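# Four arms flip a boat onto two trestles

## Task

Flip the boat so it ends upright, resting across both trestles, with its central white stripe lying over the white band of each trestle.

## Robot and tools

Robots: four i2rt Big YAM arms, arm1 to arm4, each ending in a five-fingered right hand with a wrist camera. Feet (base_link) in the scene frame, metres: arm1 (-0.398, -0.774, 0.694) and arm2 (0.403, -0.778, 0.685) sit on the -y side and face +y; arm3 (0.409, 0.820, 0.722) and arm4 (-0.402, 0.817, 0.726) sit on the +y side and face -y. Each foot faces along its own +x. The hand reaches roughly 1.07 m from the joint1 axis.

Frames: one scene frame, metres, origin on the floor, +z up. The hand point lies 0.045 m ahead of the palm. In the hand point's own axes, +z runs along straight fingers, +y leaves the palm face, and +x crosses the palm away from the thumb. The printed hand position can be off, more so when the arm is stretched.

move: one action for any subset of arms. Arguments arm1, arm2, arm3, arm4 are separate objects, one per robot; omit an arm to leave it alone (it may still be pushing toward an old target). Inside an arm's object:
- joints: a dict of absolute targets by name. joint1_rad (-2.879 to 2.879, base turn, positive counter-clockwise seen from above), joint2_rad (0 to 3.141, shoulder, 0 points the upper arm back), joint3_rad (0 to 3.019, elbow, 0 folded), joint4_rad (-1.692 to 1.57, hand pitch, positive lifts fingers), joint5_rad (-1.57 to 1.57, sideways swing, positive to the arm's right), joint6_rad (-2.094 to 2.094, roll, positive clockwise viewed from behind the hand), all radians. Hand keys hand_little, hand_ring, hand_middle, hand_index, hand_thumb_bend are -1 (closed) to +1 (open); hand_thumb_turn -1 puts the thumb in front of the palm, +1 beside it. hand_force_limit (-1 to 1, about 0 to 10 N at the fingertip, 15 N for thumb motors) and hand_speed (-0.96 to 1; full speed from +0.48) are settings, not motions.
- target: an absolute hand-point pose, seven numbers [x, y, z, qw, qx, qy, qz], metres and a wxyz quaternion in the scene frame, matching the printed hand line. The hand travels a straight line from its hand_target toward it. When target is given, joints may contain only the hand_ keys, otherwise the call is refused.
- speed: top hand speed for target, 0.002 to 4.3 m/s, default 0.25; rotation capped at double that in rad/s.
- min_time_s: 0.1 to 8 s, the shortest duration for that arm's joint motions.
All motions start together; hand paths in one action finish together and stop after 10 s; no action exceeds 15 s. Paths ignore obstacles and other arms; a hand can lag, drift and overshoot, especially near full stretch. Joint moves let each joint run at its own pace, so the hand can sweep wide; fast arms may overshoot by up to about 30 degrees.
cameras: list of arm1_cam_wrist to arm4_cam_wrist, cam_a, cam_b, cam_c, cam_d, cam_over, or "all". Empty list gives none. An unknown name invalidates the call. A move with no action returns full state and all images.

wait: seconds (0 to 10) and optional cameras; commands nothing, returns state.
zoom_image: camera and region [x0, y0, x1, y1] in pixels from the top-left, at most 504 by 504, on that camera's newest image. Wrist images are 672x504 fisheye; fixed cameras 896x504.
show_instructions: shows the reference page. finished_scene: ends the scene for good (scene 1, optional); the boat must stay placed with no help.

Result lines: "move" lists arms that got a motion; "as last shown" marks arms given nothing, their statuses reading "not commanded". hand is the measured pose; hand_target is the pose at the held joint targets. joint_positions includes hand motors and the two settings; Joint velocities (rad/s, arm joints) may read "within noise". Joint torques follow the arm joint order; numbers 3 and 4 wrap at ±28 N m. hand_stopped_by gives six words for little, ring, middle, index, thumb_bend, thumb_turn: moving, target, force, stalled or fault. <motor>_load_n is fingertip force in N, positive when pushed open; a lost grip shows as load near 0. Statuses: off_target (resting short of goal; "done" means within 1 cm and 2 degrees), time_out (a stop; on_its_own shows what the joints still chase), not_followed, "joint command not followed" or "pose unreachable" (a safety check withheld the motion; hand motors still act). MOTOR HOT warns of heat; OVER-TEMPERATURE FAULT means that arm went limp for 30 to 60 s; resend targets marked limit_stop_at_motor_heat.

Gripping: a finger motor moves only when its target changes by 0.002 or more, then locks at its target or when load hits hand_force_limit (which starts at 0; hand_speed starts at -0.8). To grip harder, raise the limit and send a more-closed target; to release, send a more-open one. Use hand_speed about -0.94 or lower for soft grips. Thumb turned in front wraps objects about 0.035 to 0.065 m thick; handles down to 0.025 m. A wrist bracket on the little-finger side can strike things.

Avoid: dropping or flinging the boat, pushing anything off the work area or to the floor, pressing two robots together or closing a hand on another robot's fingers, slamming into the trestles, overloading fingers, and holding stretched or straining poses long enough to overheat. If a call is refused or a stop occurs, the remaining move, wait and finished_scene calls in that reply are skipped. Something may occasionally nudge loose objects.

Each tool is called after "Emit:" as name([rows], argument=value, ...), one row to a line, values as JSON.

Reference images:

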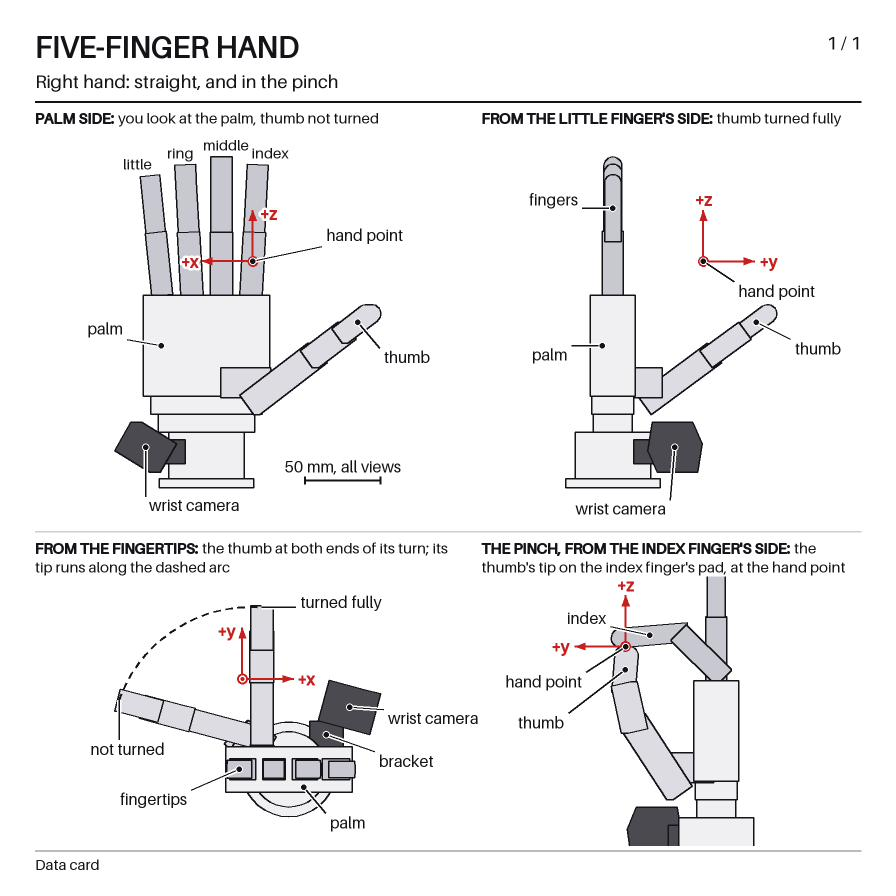

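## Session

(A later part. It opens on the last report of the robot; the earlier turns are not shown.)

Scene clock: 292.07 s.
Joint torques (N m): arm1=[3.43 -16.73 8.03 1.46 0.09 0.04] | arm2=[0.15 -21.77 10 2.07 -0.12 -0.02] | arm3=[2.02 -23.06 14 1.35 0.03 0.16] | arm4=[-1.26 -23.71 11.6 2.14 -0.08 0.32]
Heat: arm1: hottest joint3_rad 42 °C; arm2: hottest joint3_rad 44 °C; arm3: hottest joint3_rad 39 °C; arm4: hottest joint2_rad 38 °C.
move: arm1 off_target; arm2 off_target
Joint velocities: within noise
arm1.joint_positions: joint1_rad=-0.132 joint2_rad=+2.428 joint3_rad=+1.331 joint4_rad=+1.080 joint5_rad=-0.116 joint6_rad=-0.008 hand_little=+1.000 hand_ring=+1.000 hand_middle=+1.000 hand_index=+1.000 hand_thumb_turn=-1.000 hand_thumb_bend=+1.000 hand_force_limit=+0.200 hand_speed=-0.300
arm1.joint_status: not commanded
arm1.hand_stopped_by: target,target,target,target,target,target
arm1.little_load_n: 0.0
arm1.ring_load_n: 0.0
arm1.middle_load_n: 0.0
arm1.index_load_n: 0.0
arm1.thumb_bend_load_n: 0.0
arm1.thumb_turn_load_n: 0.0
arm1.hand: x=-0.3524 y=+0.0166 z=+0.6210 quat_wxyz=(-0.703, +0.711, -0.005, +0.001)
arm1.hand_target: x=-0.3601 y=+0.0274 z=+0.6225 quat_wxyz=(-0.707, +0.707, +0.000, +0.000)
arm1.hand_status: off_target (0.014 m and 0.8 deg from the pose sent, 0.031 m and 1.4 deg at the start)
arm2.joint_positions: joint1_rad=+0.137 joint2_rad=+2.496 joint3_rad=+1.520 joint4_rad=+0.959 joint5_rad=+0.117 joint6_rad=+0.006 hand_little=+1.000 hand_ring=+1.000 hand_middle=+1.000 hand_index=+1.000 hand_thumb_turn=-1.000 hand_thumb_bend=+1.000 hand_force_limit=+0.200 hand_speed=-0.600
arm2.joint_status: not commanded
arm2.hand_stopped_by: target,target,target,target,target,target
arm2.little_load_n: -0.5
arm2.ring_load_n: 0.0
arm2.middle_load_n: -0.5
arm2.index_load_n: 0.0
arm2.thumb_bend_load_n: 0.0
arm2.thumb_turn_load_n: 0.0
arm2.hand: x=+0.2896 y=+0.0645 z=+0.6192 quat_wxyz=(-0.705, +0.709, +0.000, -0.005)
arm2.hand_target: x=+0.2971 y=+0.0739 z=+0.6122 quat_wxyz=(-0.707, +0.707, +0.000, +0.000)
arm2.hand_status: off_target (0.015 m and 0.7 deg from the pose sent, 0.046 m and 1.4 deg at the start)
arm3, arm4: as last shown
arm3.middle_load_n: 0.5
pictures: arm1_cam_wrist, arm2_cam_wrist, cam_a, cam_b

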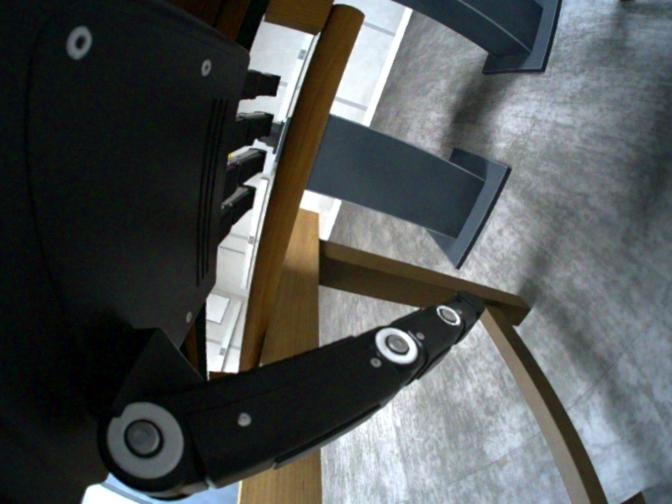

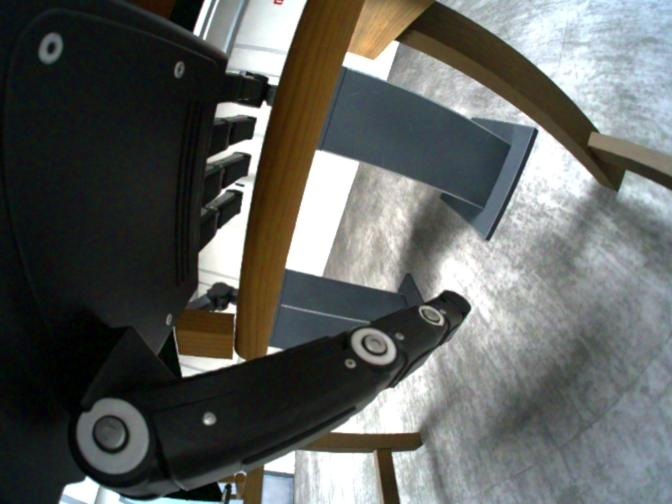

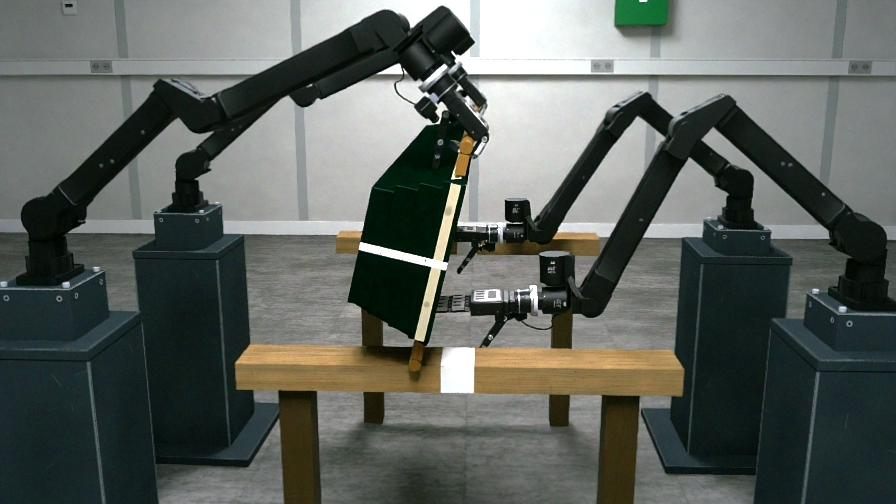

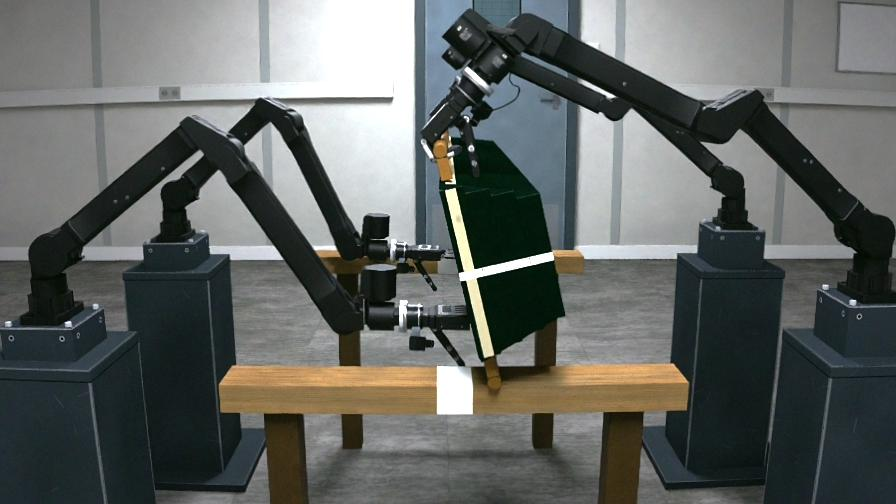

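Emit:
move(arm1={"target": [-0.360, 0.060, 0.620, -0.7071, 0.7071, 0, 0], "speed": 0.06}, arm2={"target": [0.297, 0.105, 0.612, -0.7071, 0.7071, 0, 0], "speed": 0.06}, cameras=["cam_a", "cam_b", "cam_d", "arm1_cam_wrist", "arm2_cam_wrist"])

Emit:
zoom_image(camera="cam_d", region=[500, 260, 700, 400])

Emit:
zoom_image(camera="cam_d", region=[300, 220, 500, 360])

Scene clock: 296.13 s.
Joint torques (N m): arm1=[3.43 -16.56 8.9 1.63 0.06 0.02] | arm2=[-0.67 -23.18 11 2.3 -0.08 -0.08] | arm3=[1.96 -23.12 14 1.36 0.04 0.16] | arm4=[-0.03 -24.12 11.56 2.09 -0.04 0.32]
Heat: arm1: hottest joint3_rad 42 °C; arm2: hottest joint3_rad 44 °C; arm3: hottest joint3_rad 39 °C; arm4: hottest joint2_rad 37 °C.
move: arm1 off_target; arm2 off_target
Joint velocities: within noise
arm1.joint_positions: joint1_rad=-0.126 joint2_rad=+2.460 joint3_rad=+1.443 joint4_rad=+1.009 joint5_rad=-0.110 joint6_rad=-0.008 hand_little=+1.000 hand_ring=+1.000 hand_middle=+1.000 hand_index=+1.000 hand_thumb_turn=-1.000 hand_thumb_bend=+1.000 hand_force_limit=+0.200 hand_speed=-0.300
arm1.joint_status: not commanded
arm1.hand_stopped_by: target,target,target,target,target,target
arm1.little_load_n: 0.0
arm1.ring_load_n: -0.5
arm1.middle_load_n: 0.0
arm1.index_load_n: 0.0
arm1.thumb_bend_load_n: -0.5
arm1.thumb_turn_load_n: 0.0
arm1.hand: x=-0.3517 y=+0.0499 z=+0.6277 quat_wxyz=(-0.707, +0.708, -0.005, +0.002)
arm1.hand_target: x=-0.3601 y=+0.0589 z=+0.6202 quat_wxyz=(-0.707, +0.707, +0.000, +0.000)
arm1.hand_status: off_target (0.015 m and 0.6 deg from the pose sent, 0.044 m and 0.8 deg at the start)
arm2.joint_positions: joint1_rad=+0.132 joint2_rad=+2.549 joint3_rad=+1.634 joint4_rad=+0.883 joint5_rad=+0.112 joint6_rad=+0.006 hand_little=+1.000 hand_ring=+1.000 hand_middle=+1.000 hand_index=+1.000 hand_thumb_turn=-1.000 hand_thumb_bend=+1.000 hand_force_limit=+0.200 hand_speed=-0.600
arm2.joint_status: not commanded
arm2.hand_stopped_by: target,target,target,target,target,target
arm2.little_load_n: 0.0
arm2.ring_load_n: 0.0
arm2.middle_load_n: 0.0
arm2.index_load_n: 0.0
arm2.thumb_bend_load_n: 0.0
arm2.thumb_turn_load_n: 0.0
arm2.hand: x=+0.2897 y=+0.0916 z=+0.6113 quat_wxyz=(-0.701, +0.714, +0.000, -0.005)
arm2.hand_target: x=+0.2973 y=+0.1037 z=+0.6122 quat_wxyz=(-0.707, +0.707, +0.000, +0.000)
arm2.hand_status: off_target (0.015 m and 1.2 deg from the pose sent, 0.042 m and 0.7 deg at the start)
arm3, arm4: as last shown
arm3.middle_load_n: 0.0
arm3.thumb_bend_load_n: -0.5
arm4.joint_positions: joint1_rad=-0.111 joint2_rad=+2.424 joint3_rad=+2.892 joint4_rad=-1.266 joint5_rad=-0.085 joint6_rad=-0.090 hand_little=-0.984 hand_ring=-0.967 hand_middle=-0.967 hand_index=-0.953 hand_thumb_turn=-1.000 hand_thumb_bend=+1.000 hand_force_limit=+0.600 hand_speed=-0.850
arm4.thumb_bend_load_n: 0.0
arm4.hand: x=-0.4589 y=-0.0148 z=+0.9946 quat_wxyz=(+0.005, +0.003, -0.925, +0.379)
pictures: arm1_cam_wrist, arm2_cam_wrist, cam_a, cam_b, cam_d

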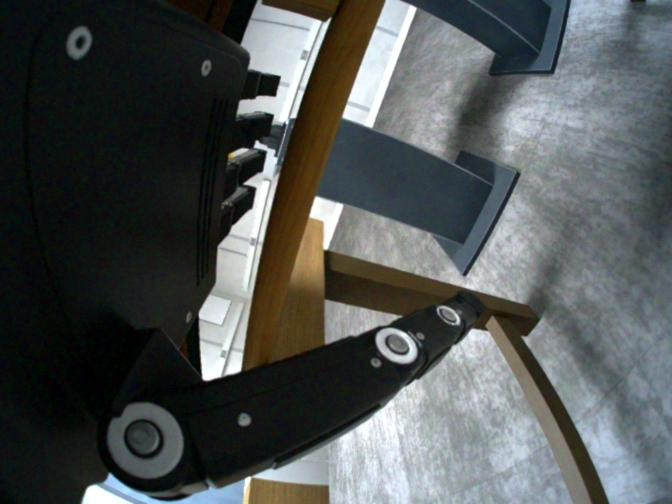

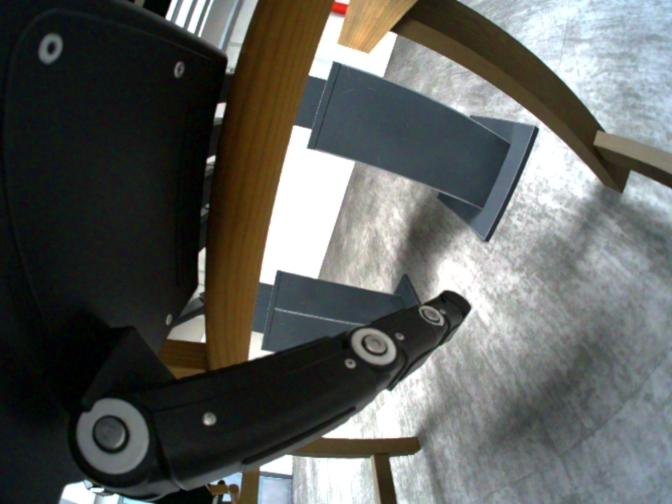

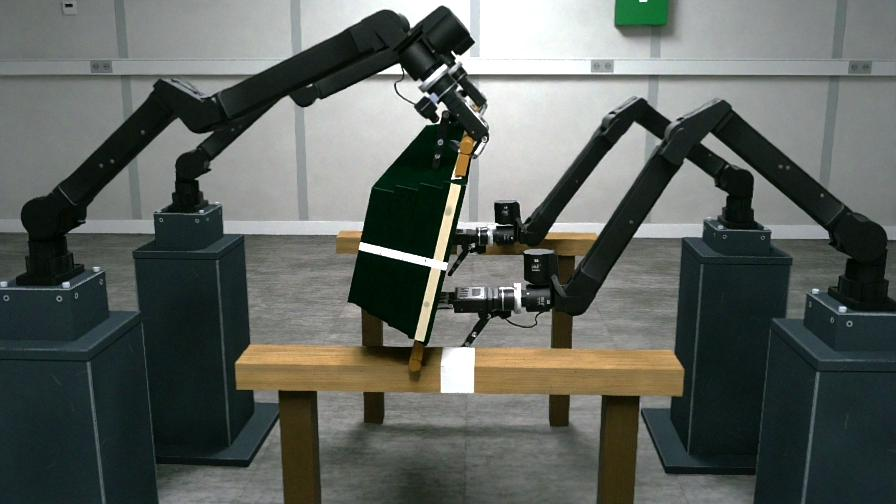

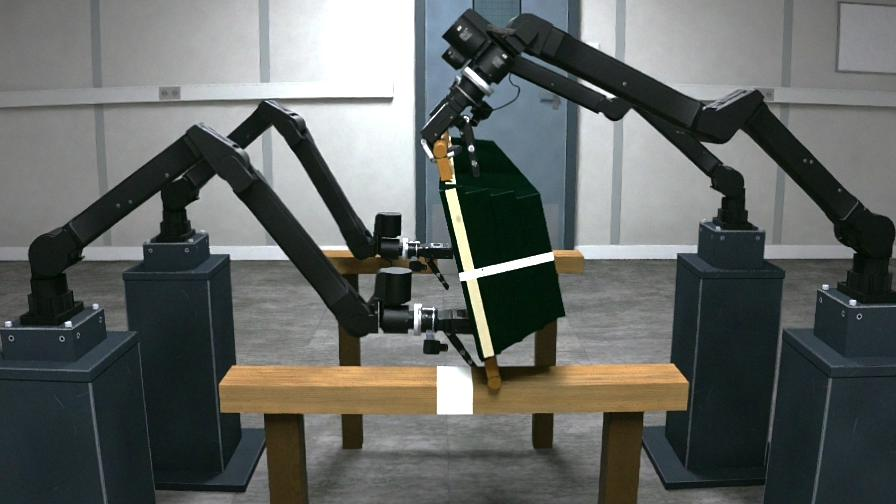

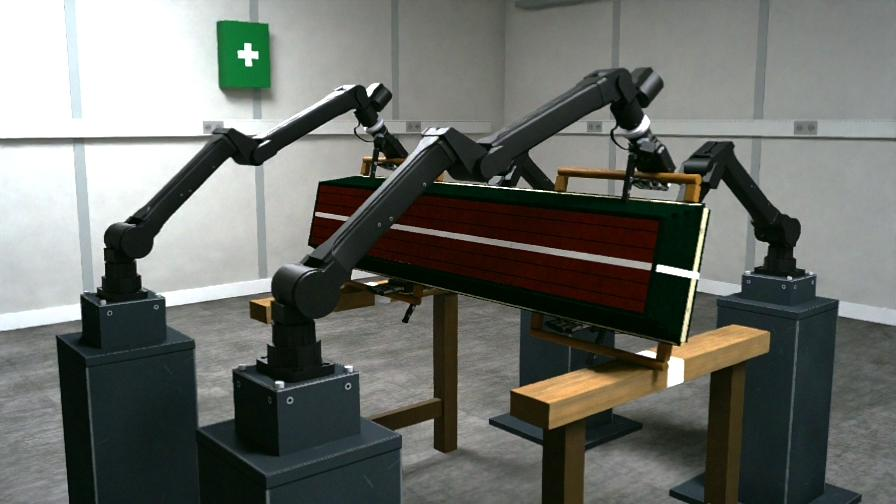

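Scaled by 2.520.

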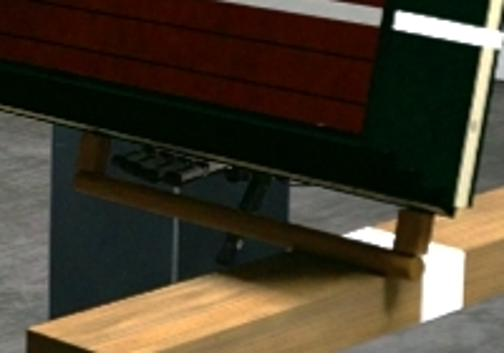

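Scaled by 2.520.

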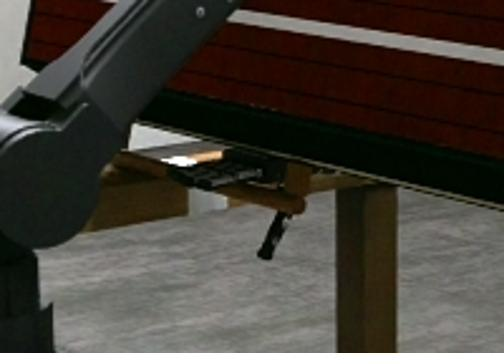

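Emit:
move(arm1={"target": [-0.360, 0.082, 0.612, -0.7071, 0.7071, 0, 0], "speed": 0.06}, arm2={"joints": {"hand_little": 0.2, "hand_ring": 0.2, "hand_middle": 0.2, "hand_index": 0.2, "hand_speed": -0.8}}, cameras=["cam_d", "arm1_cam_wrist", "arm2_cam_wrist"])

Emit:
zoom_image(camera="cam_d", region=[500, 260, 700, 400])

Emit:
zoom_image(camera="cam_d", region=[300, 220, 500, 360])

Scene clock: 298.57 s.
Joint torques (N m): arm1=[2.78 -16.97 9.31 1.62 0.11 0.06] | arm2=[-0.62 -22.77 10.96 2.21 -0.08 -0.07] | arm3=[1.9 -23.12 14.01 1.36 0.04 0.16] | arm4=[-1.49 -24.23 11.52 2.32 -0.05 0.34]
Heat: arm1: hottest joint3_rad 42 °C; arm2: hottest joint3_rad 44 °C; arm3: hottest joint3_rad 39 °C; arm4: hottest joint2_rad 37 °C.
move: arm1 off_target; arm2 done
Joint velocities: within noise
arm1.joint_positions: joint1_rad=-0.122 joint2_rad=+2.507 joint3_rad=+1.534 joint4_rad=+0.968 joint5_rad=-0.107 joint6_rad=-0.008 hand_little=+1.000 hand_ring=+1.000 hand_middle=+1.000 hand_index=+1.000 hand_thumb_turn=-1.000 hand_thumb_bend=+1.000 hand_force_limit=+0.200 hand_speed=-0.300
arm1.joint_status: not commanded
arm1.hand_stopped_by: target,target,target,target,target,target
arm1.little_load_n: 0.0
arm1.ring_load_n: 0.0
arm1.middle_load_n: 0.0
arm1.index_load_n: 0.0
arm1.thumb_bend_load_n: 0.0
arm1.thumb_turn_load_n: 0.5
arm1.hand: x=-0.3518 y=+0.0726 z=+0.6216 quat_wxyz=(-0.707, +0.707, -0.004, +0.002)
arm1.hand_target: x=-0.3602 y=+0.0808 z=+0.6122 quat_wxyz=(-0.707, +0.707, +0.000, +0.000)
arm1.hand_status: off_target (0.016 m and 0.5 deg from the pose sent, 0.037 m and 0.6 deg at the start)
arm2.joint_positions: joint1_rad=+0.132 joint2_rad=+2.549 joint3_rad=+1.635 joint4_rad=+0.883 joint5_rad=+0.112 joint6_rad=+0.006 hand_little=+0.200 hand_ring=+0.200 hand_middle=+0.200 hand_index=+0.200 hand_thumb_turn=-1.000 hand_thumb_bend=+1.000 hand_force_limit=+0.200 hand_speed=-0.800
arm2.joint_status: all done
arm2.hand_stopped_by: target,target,target,target,target,target
arm2.little_load_n: 0.0
arm2.ring_load_n: 0.0
arm2.middle_load_n: 0.0
arm2.index_load_n: 0.0
arm2.thumb_bend_load_n: 0.0
arm2.thumb_turn_load_n: 0.0
arm2.hand: x=+0.2896 y=+0.0918 z=+0.6113 quat_wxyz=(-0.701, +0.713, +0.000, -0.005)
arm2.hand_target: x=+0.2973 y=+0.1037 z=+0.6123 quat_wxyz=(-0.707, +0.707, +0.000, +0.000)
arm2.hand_status: not commanded
arm3, arm4: as last shown
arm3.little_load_n: 1.0
arm3.thumb_bend_load_n: 0.0
arm4.ring_load_n: 0.5
arm4.thumb_bend_load_n: 0.5
pictures: arm1_cam_wrist, arm2_cam_wrist, cam_d

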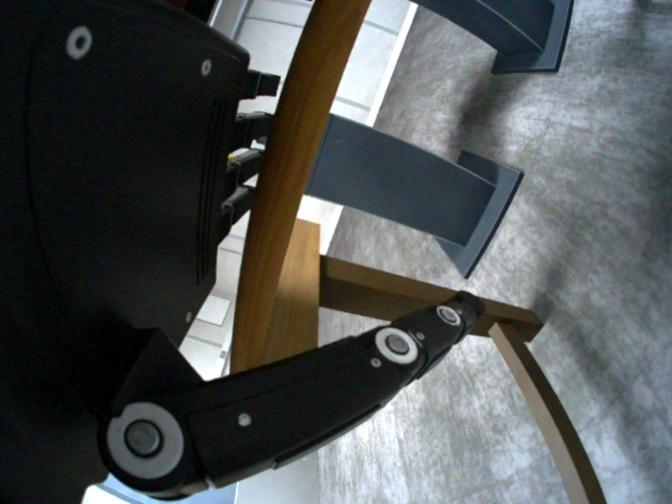

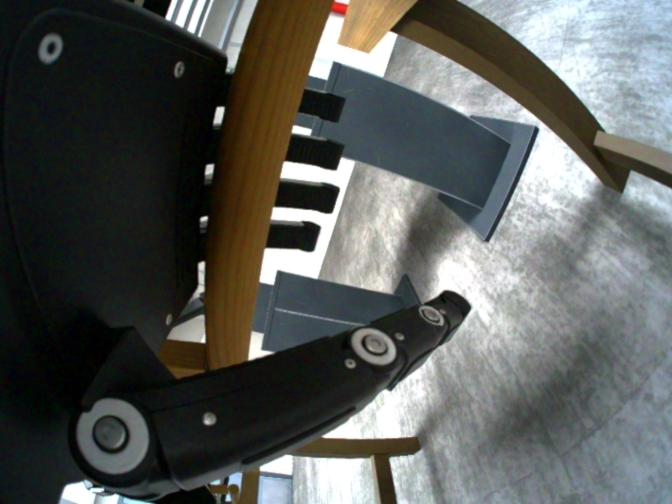

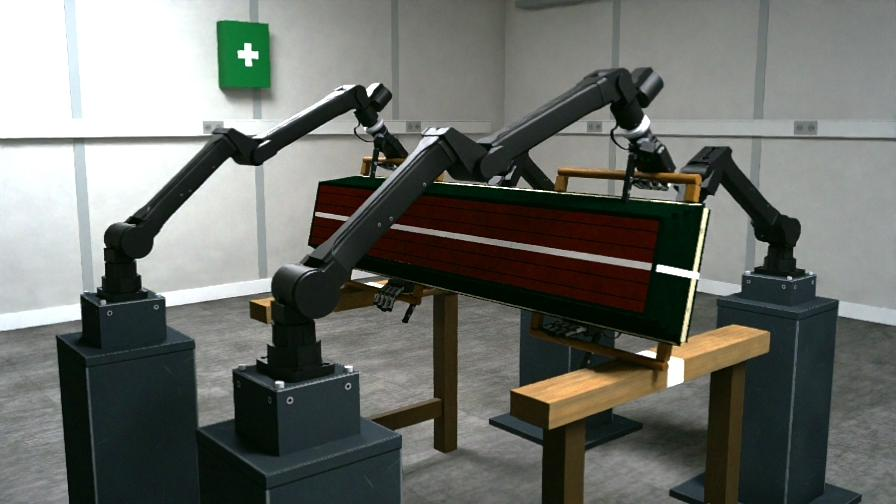

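Scaled by 2.520.

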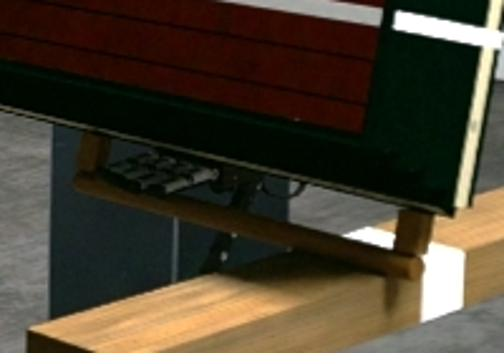

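Scaled by 2.520.

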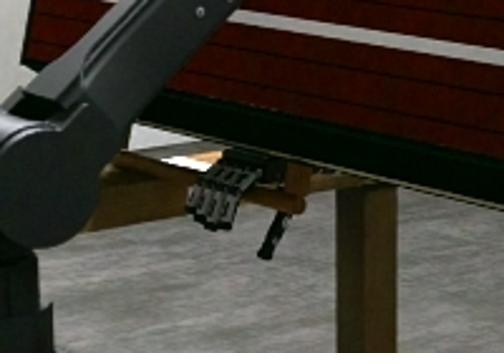

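Emit:
move(cameras=["cam_a","cam_d","arm1_cam_wrist","arm2_cam_wrist"])

Scene clock: 300.23 s.
Joint torques (N m): arm1=[3.02 -16.97 9.36 1.65 0.14 0.04] | arm2=[-1.03 -23.06 10.91 2.11 -0.11 -0.1] | arm3=[1.9 -23 14 1.35 0.04 0.16] | arm4=[-0.56 -24.41 11.56 2.11 -0.06 0.34]
Heat: arm1: hottest joint3_rad 42 °C; arm2: hottest joint3_rad 44 °C; arm3: hottest joint3_rad 39 °C; arm4: hottest joint2_rad 37 °C.
Joint velocities: within noise
arm1.joint_positions: joint1_rad=-0.122 joint2_rad=+2.507 joint3_rad=+1.534 joint4_rad=+0.968 joint5_rad=-0.107 joint6_rad=-0.008 hand_little=+1.000 hand_ring=+1.000 hand_middle=+1.000 hand_index=+1.000 hand_thumb_turn=-1.000 hand_thumb_bend=+1.000 hand_force_limit=+0.200 hand_speed=-0.300
arm1.joint_status: not commanded
arm1.hand_stopped_by: target,target,target,target,target,target
arm1.little_load_n: 0.0
arm1.ring_load_n: 0.0
arm1.middle_load_n: 0.0
arm1.index_load_n: 0.0
arm1.thumb_bend_load_n: 0.0
arm1.thumb_turn_load_n: 0.0
arm1.hand: x=-0.3518 y=+0.0726 z=+0.6216 quat_wxyz=(-0.707, +0.707, -0.004, +0.002) (m; scene frame)
arm1.hand_target: x=-0.3602 y=+0.0808 z=+0.6122 quat_wxyz=(-0.707, +0.707, +0.000, +0.000) (m; scene frame)
arm1.hand_status: off_target (0.016 m and 0.5 deg from the pose sent, 0.037 m and 0.6 deg at the start)
arm2.joint_positions: joint1_rad=+0.132 joint2_rad=+2.549 joint3_rad=+1.635 joint4_rad=+0.883 joint5_rad=+0.112 joint6_rad=+0.006 hand_little=+0.200 hand_ring=+0.200 hand_middle=+0.200 hand_index=+0.200 hand_thumb_turn=-1.000 hand_thumb_bend=+1.000 hand_force_limit=+0.200 hand_speed=-0.800
arm2.joint_status: all done
arm2.hand_stopped_by: target,target,target,target,target,target
arm2.little_load_n: 0.0
arm2.ring_load_n: 0.0
arm2.middle_load_n: 0.0
arm2.index_load_n: -0.5
arm2.thumb_bend_load_n: 0.0
arm2.thumb_turn_load_n: 0.0
arm2.hand: x=+0.2896 y=+0.0918 z=+0.6113 quat_wxyz=(-0.701, +0.713, +0.000, -0.005) (m; scene frame)
arm2.hand_target: x=+0.2973 y=+0.1037 z=+0.6123 quat_wxyz=(-0.707, +0.707, +0.000, +0.000) (m; scene frame)
arm2.hand_status: not commanded
arm3.joint_positions: joint1_rad=+0.123 joint2_rad=+2.426 joint3_rad=+2.891 joint4_rad=-1.276 joint5_rad=+0.072 joint6_rad=+0.031 hand_little=-0.997 hand_ring=-0.993 hand_middle=-0.965 hand_index=-0.967 hand_thumb_turn=-1.000 hand_thumb_bend=+1.000 hand_force_limit=+0.600 hand_speed=-0.850
arm3.joint_status: not commanded
arm3.hand_stopped_by: force,force,force,force,target,target
arm3.little_load_n: 1.0
arm3.ring_load_n: 3.5
arm3.middle_load_n: 0.0
arm3.index_load_n: 1.0
arm3.thumb_bend_load_n: 0.0
arm3.thumb_turn_load_n: 0.5
arm3.hand: x=+0.5015 y=-0.0131 z=+0.9788 quat_wxyz=(+0.006, +0.013, -0.930, +0.368) (m; scene frame)
arm3.hand_target: x=+0.5031 y=-0.0141 z=+1.0053 quat_wxyz=(-0.001, +0.000, -0.921, +0.389) (m; scene frame)
arm3.hand_status: not commanded
arm4.joint_positions: joint1_rad=-0.111 joint2_rad=+2.424 joint3_rad=+2.892 joint4_rad=-1.266 joint5_rad=-0.085 joint6_rad=-0.090 hand_little=-0.984 hand_ring=-0.967 hand_middle=-0.967 hand_index=-0.953 hand_thumb_turn=-1.000 hand_thumb_bend=+1.000 hand_force_limit=+0.600 hand_speed=-0.850
arm4.joint_status: not commanded
arm4.hand_stopped_by: force,force,force,force,target,target
arm4.little_load_n: 0.0
arm4.ring_load_n: 0.0
arm4.middle_load_n: 0.5
arm4.index_load_n: 1.0
arm4.thumb_bend_load_n: 0.5
arm4.thumb_turn_load_n: 0.0
arm4.hand: x=-0.4589 y=-0.0148 z=+0.9946 quat_wxyz=(+0.005, +0.003, -0.925, +0.379) (m; scene frame)
arm4.hand_target: x=-0.4550 y=-0.0225 z=+1.0175 quat_wxyz=(+0.002, -0.004, -0.913, +0.407) (m; scene frame)
arm4.hand_status: not commanded
pictures: arm1_cam_wrist, arm2_cam_wrist, cam_a, cam_d

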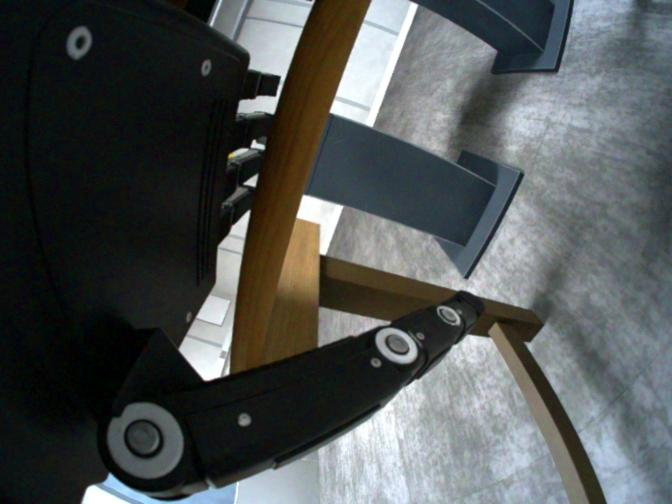

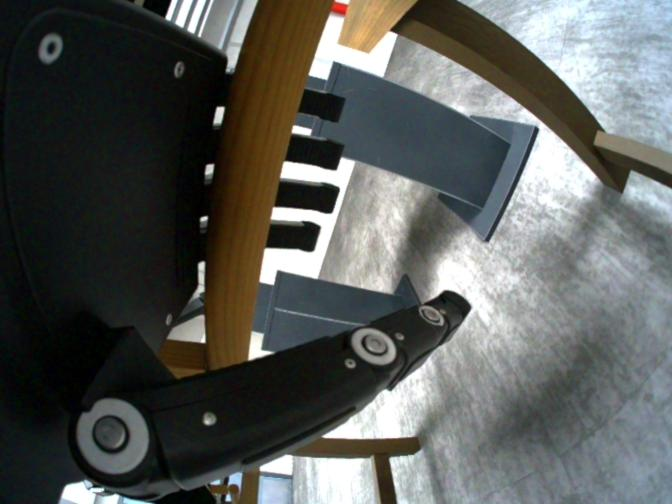

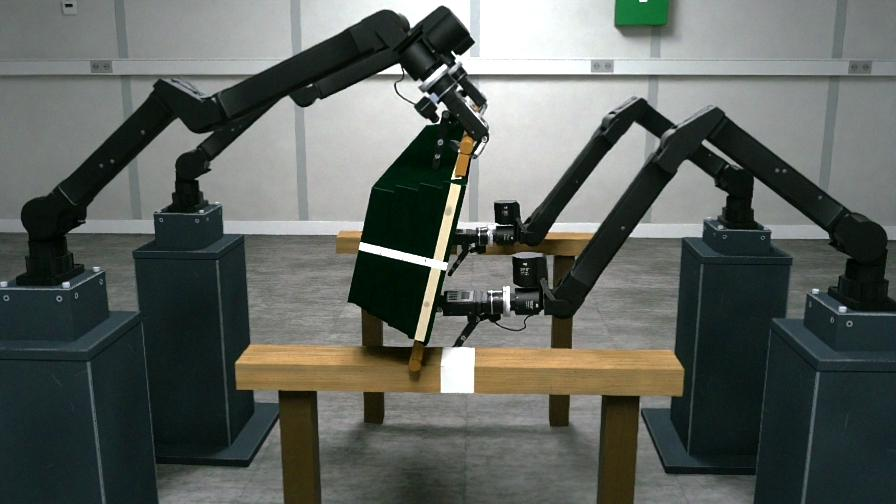

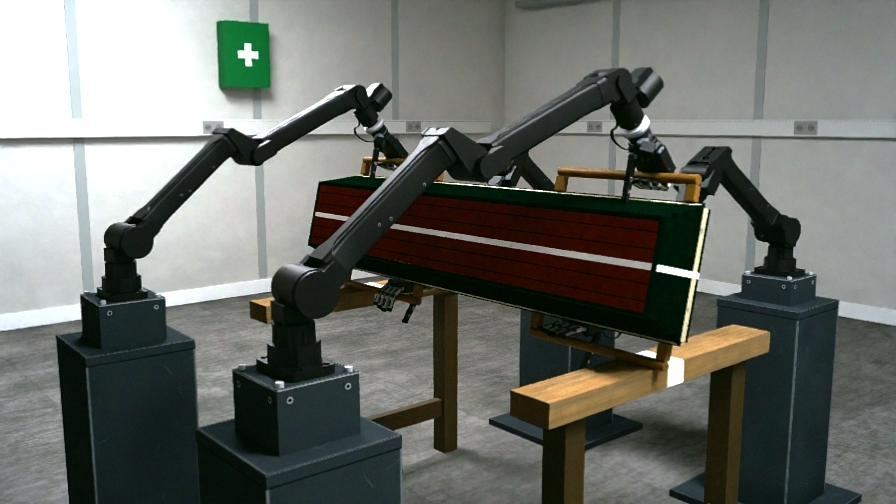

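Emit:
move(arm1={"target": [-0.360, 0.115, 0.608, -0.7071, 0.7071, 0, 0], "speed": 0.08}, cameras=["arm1_cam_wrist", "cam_d"])

Emit:
zoom_image(camera="cam_d", region=[500, 260, 700, 400])

Scene clock: 303.80 s.
Joint torques (N m): arm1=[2.84 -17.14 10.96 1.13 0.09 0.04] | arm2=[-0.67 -23.24 10.85 2.4 -0.11 -0.12] | arm3=[2.02 -23.12 14 1.35 0.04 0.16] | arm4=[-1.03 -24.94 11.7 2.26 -0.04 0.34]
Heat: arm1: hottest joint3_rad 42 °C; arm2: hottest joint3_rad 44 °C; arm3: hottest joint3_rad 39 °C; arm4: hottest joint2_rad 37 °C.
move: arm1 off_target
Joint velocities: within noise
arm1.joint_positions: joint1_rad=-0.119 joint2_rad=+2.564 joint3_rad=+1.654 joint4_rad=+0.900 joint5_rad=-0.102 joint6_rad=-0.008 hand_little=+1.000 hand_ring=+1.000 hand_middle=+1.000 hand_index=+1.000 hand_thumb_turn=-1.000 hand_thumb_bend=+1.000 hand_force_limit=+0.200 hand_speed=-0.300
arm1.joint_status: not commanded
arm1.hand_stopped_by: target,target,target,target,target,target
arm1.little_load_n: 0.0
arm1.ring_load_n: -0.5
arm1.middle_load_n: 0.0
arm1.index_load_n: -0.5
arm1.thumb_bend_load_n: 0.0
arm1.thumb_turn_load_n: 0.0
arm1.hand: x=-0.3510 y=+0.1011 z=+0.6149 quat_wxyz=(-0.706, +0.708, -0.005, +0.002)
arm1.hand_target: x=-0.3601 y=+0.1131 z=+0.6087 quat_wxyz=(-0.707, +0.707, +0.000, +0.000)
arm1.hand_status: off_target (0.018 m and 0.6 deg from the pose sent, 0.045 m and 0.5 deg at the start)
arm2, arm3, arm4: as last shown
arm2.index_load_n: 0.0
arm3.little_load_n: 0.5
arm3.hand_target: x=+0.5030 y=-0.0141 z=+1.0053 quat_wxyz=(-0.001, +0.000, -0.921, +0.389)

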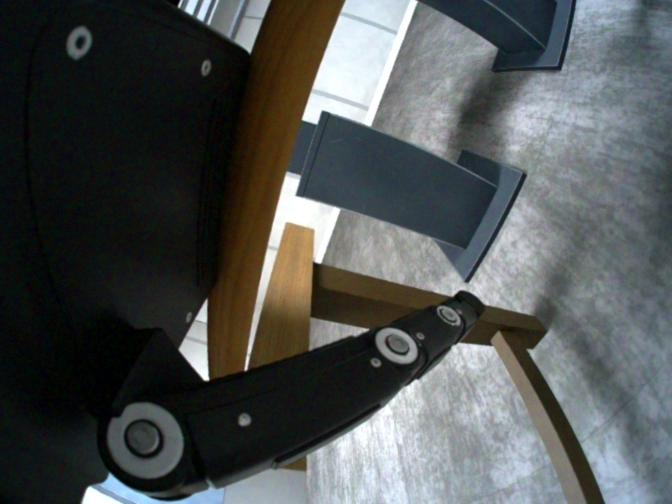

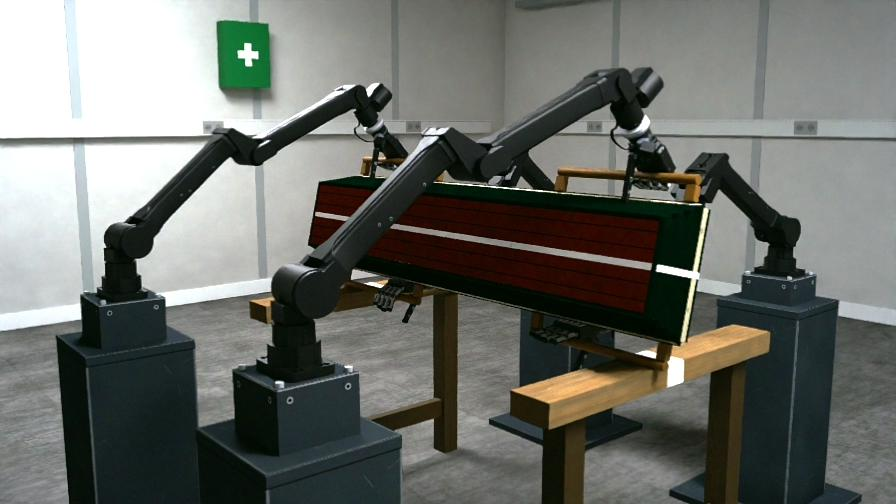

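Scaled by 2.520.

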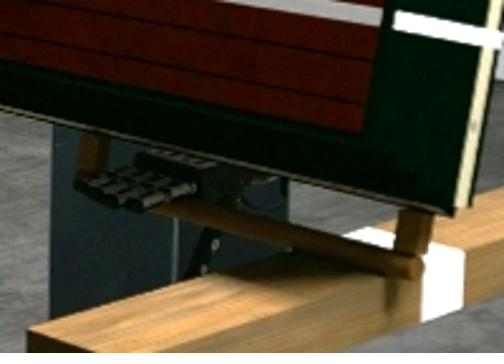

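Emit:
move(arm1={"joints": {"hand_little": -0.3, "hand_ring": -0.3, "hand_middle": -0.3, "hand_index": -0.3, "hand_speed": -0.8, "hand_force_limit": 0.1}}, arm2={"joints": {"hand_little": -0.3, "hand_ring": -0.3, "hand_middle": -0.3, "hand_index": -0.3, "hand_speed": -0.8, "hand_force_limit": 0.1}}, cameras=["arm1_cam_wrist", "arm2_cam_wrist", "cam_d", "cam_a"])

Emit:
zoom_image(camera="cam_d", region=[500, 260, 700, 400])

Emit:
zoom_image(camera="cam_d", region=[300, 220, 500, 360])

Scene clock: 308.33 s.
Joint torques (N m): arm1=[2.78 -17.73 10 1.37 0.06 0] | arm2=[0.09 -22.71 10.82 2.25 -0.11 -0.12] | arm3=[1.96 -23.12 14.01 1.35 0.04 0.16] | arm4=[-1.55 -24.47 11.56 2.04 0.01 0.33]
Heat: arm1: hottest joint3_rad 41 °C; arm2: hottest joint3_rad 44 °C; arm3: hottest joint3_rad 39 °C; arm4: hottest joint2_rad 37 °C.
move: arm1 done; arm2 done
Joint velocities: within noise
arm1.joint_positions: joint1_rad=-0.118 joint2_rad=+2.565 joint3_rad=+1.669 joint4_rad=+0.893 joint5_rad=-0.101 joint6_rad=-0.004 hand_little=-0.300 hand_ring=-0.300 hand_middle=-0.300 hand_index=-0.300 hand_thumb_turn=-1.000 hand_thumb_bend=+1.000 hand_force_limit=+0.100 hand_speed=-0.800
arm1.joint_status: all done
arm1.hand_stopped_by: target,target,target,target,target,target
arm1.little_load_n: 0.0
arm1.ring_load_n: 0.0
arm1.middle_load_n: 0.0
arm1.index_load_n: 0.5
arm1.thumb_bend_load_n: 0.5
arm1.thumb_turn_load_n: 0.0
arm1.hand: x=-0.3510 y=+0.1059 z=+0.6197 quat_wxyz=(-0.708, +0.706, -0.006, +0.001)
arm1.hand_target: x=-0.3600 y=+0.1130 z=+0.6084 quat_wxyz=(-0.707, +0.707, +0.000, +0.000)
arm1.hand_status: not commanded
arm2.joint_positions: joint1_rad=+0.132 joint2_rad=+2.550 joint3_rad=+1.637 joint4_rad=+0.883 joint5_rad=+0.112 joint6_rad=+0.006 hand_little=-0.300 hand_ring=-0.300 hand_middle=-0.300 hand_index=-0.300 hand_thumb_turn=-1.000 hand_thumb_bend=+1.000 hand_force_limit=+0.100 hand_speed=-0.800
arm2.joint_status: all done
arm2.hand_stopped_by: target,target,target,target,target,target
arm2.little_load_n: 0.0
arm2.ring_load_n: 0.0
arm2.middle_load_n: 0.5
arm2.index_load_n: 0.5
arm2.thumb_bend_load_n: 0.0
arm2.thumb_turn_load_n: 0.5
arm2.hand: x=+0.2896 y=+0.0922 z=+0.6114 quat_wxyz=(-0.701, +0.713, +0.000, -0.005)
arm2.hand_target: x=+0.2973 y=+0.1037 z=+0.6124 quat_wxyz=(-0.707, +0.707, +0.000, +0.000)
arm2.hand_status: not commanded
arm3, arm4: as last shown
arm3.little_load_n: 1.0
arm3.ring_load_n: 4.0
arm3.index_load_n: 1.5
arm4.index_load_n: 1.5
pictures: arm1_cam_wrist, arm2_cam_wrist, cam_a, cam_d

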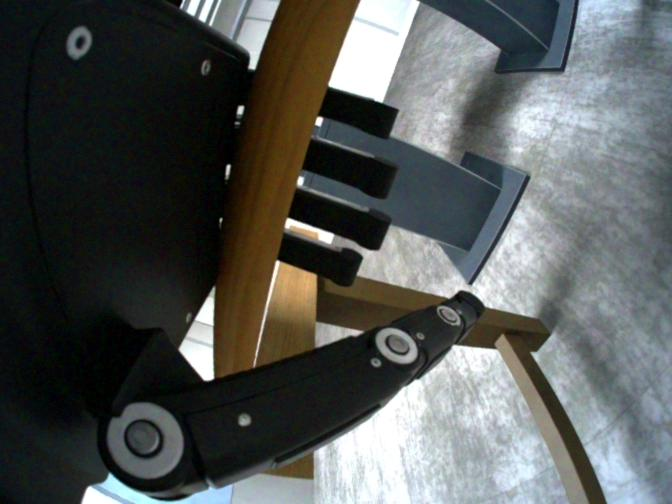

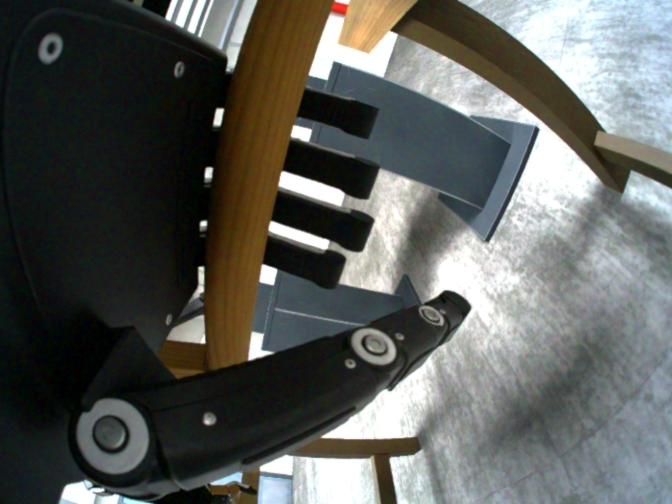

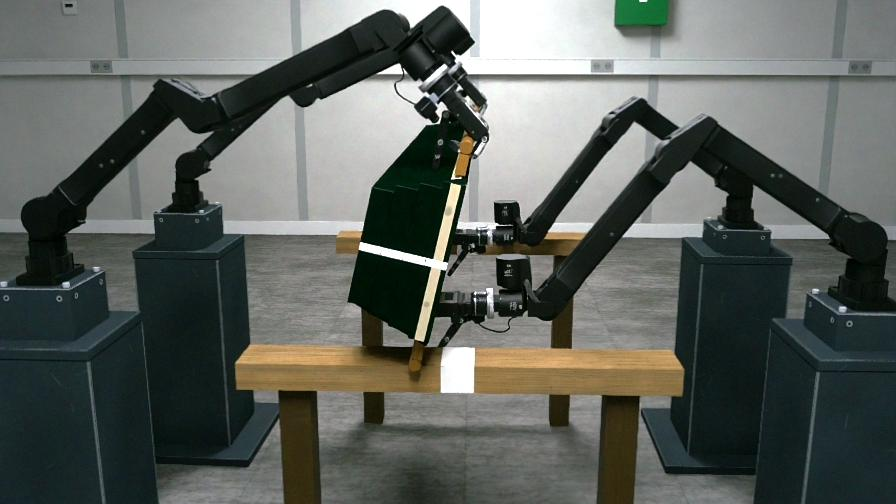

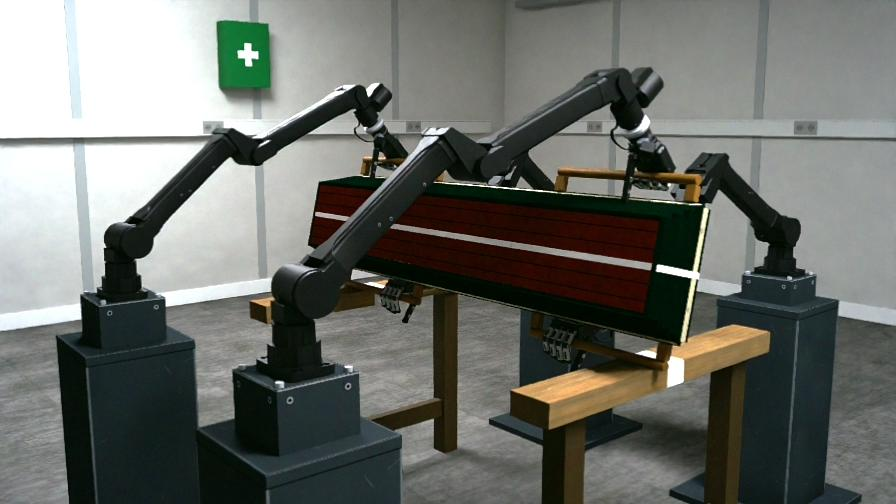

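Scaled by 2.520.

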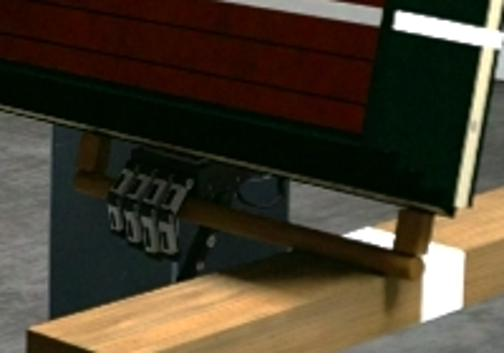

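Scaled by 2.520.

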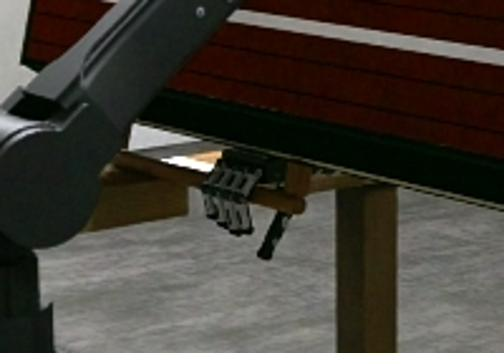

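Emit:
move(arm1={"joints": {"hand_little": -1, "hand_ring": -1, "hand_middle": -1, "hand_index": -1, "hand_speed": -0.85, "hand_force_limit": 0.0}}, arm2={"joints": {"hand_little": -1, "hand_ring": -1, "hand_middle": -1, "hand_index": -1, "hand_speed": -0.85, "hand_force_limit": 0.0}}, cameras=["arm1_cam_wrist", "arm2_cam_wrist"])

Scene clock: 310.80 s.
Joint torques (N m): arm1=[2.78 -18.43 9.06 1.78 -0.05 -0.17] | arm2=[-0.79 -24.12 8.99 2.73 -0.08 -0.15] | arm3=[1.96 -22.95 13.94 1.55 0.01 0.16] | arm4=[-0.5 -23.71 11.64 2.25 0 0.26]
Heat: arm1: hottest joint3_rad 41 °C; arm2: hottest joint3_rad 44 °C; arm3: hottest joint3_rad 39 °C; arm4: hottest joint2_rad 37 °C.
move: arm1 off_target; arm2 off_target
Joint velocities: within noise
arm1.joint_positions: joint1_rad=-0.117 joint2_rad=+2.571 joint3_rad=+1.681 joint4_rad=+0.888 joint5_rad=-0.098 joint6_rad=+0.016 hand_little=-0.938 hand_ring=-0.924 hand_middle=-0.951 hand_index=-0.964 hand_thumb_turn=-1.000 hand_thumb_bend=+1.000 hand_force_limit=+0.000 hand_speed=-0.850
arm1.joint_status: hand_little off_target (ended at -0.938, target -1.000); hand_ring off_target (ended at -0.924, target -1.000); hand_middle off_target (ended at -0.951, target -1.000); hand_index off_target (ended at -0.964, target -1.000); the others done
arm1.hand_stopped_by: force,force,force,force,target,target
arm1.little_load_n: 2.5
arm1.ring_load_n: 0.5
arm1.middle_load_n: 4.0
arm1.index_load_n: 5.0
arm1.thumb_bend_load_n: 0.0
arm1.thumb_turn_load_n: 0.0
arm1.hand: x=-0.3520 y=+0.1091 z=+0.6208 quat_wxyz=(-0.709, +0.705, -0.014, -0.005)
arm1.hand_target: x=-0.3601 y=+0.1131 z=+0.6086 quat_wxyz=(-0.707, +0.707, +0.000, +0.000)
arm1.hand_status: not commanded
arm2.joint_positions: joint1_rad=+0.131 joint2_rad=+2.559 joint3_rad=+1.655 joint4_rad=+0.875 joint5_rad=+0.111 joint6_rad=+0.010 hand_little=-0.998 hand_ring=-0.979 hand_middle=-0.978 hand_index=-0.965 hand_thumb_turn=-1.000 hand_thumb_bend=+1.000 hand_force_limit=+0.000 hand_speed=-0.850
arm2.joint_status: hand_ring off_target (ended at -0.979, target -1.000); hand_middle off_target (ended at -0.978, target -1.000); hand_index off_target (ended at -0.965, target -1.000); the others done
arm2.hand_stopped_by: force,force,force,force,target,target
arm2.little_load_n: 5.5
arm2.ring_load_n: 5.5
arm2.middle_load_n: 6.5
arm2.index_load_n: 4.0
arm2.thumb_bend_load_n: 0.5
arm2.thumb_turn_load_n: 0.0
arm2.hand: x=+0.2893 y=+0.0964 z=+0.6108 quat_wxyz=(-0.701, +0.713, -0.001, -0.006)
arm2.hand_target: x=+0.2972 y=+0.1037 z=+0.6124 quat_wxyz=(-0.707, +0.707, +0.000, +0.000)
arm2.hand_status: not commanded
arm3, arm4: as last shown
arm3.joint_positions: joint1_rad=+0.123 joint2_rad=+2.425 joint3_rad=+2.891 joint4_rad=-1.282 joint5_rad=+0.073 joint6_rad=+0.032 hand_little=-0.997 hand_ring=-0.993 hand_middle=-0.965 hand_index=-0.967 hand_thumb_turn=-1.000 hand_thumb_bend=+1.000 hand_force_limit=+0.600 hand_speed=-0.850
arm3.little_load_n: 0.5
arm3.ring_load_n: 3.0
arm3.index_load_n: 0.5
arm3.thumb_turn_load_n: 0.0
arm3.hand: x=+0.5012 y=-0.0116 z=+0.9790 quat_wxyz=(+0.007, +0.013, -0.930, +0.366)
arm3.hand_target: x=+0.5031 y=-0.0142 z=+1.0053 quat_wxyz=(-0.001, -0.001, -0.921, +0.390)
arm4.joint_positions: joint1_rad=-0.111 joint2_rad=+2.424 joint3_rad=+2.892 joint4_rad=-1.267 joint5_rad=-0.085 joint6_rad=-0.086 hand_little=-0.984 hand_ring=-0.967 hand_middle=-0.967 hand_index=-0.953 hand_thumb_turn=-1.000 hand_thumb_bend=+1.000 hand_force_limit=+0.600 hand_speed=-0.850
arm4.middle_load_n: 0.0
arm4.index_load_n: 0.5
arm4.thumb_bend_load_n: 0.0
arm4.hand: x=-0.4586 y=-0.0148 z=+0.9947 quat_wxyz=(+0.004, +0.001, -0.925, +0.379)

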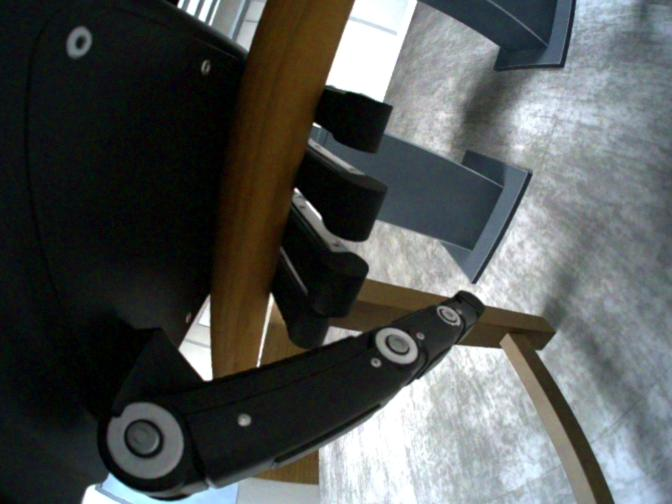

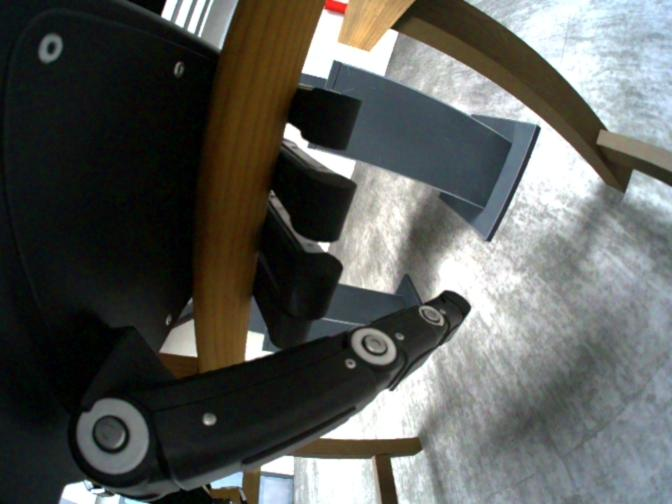

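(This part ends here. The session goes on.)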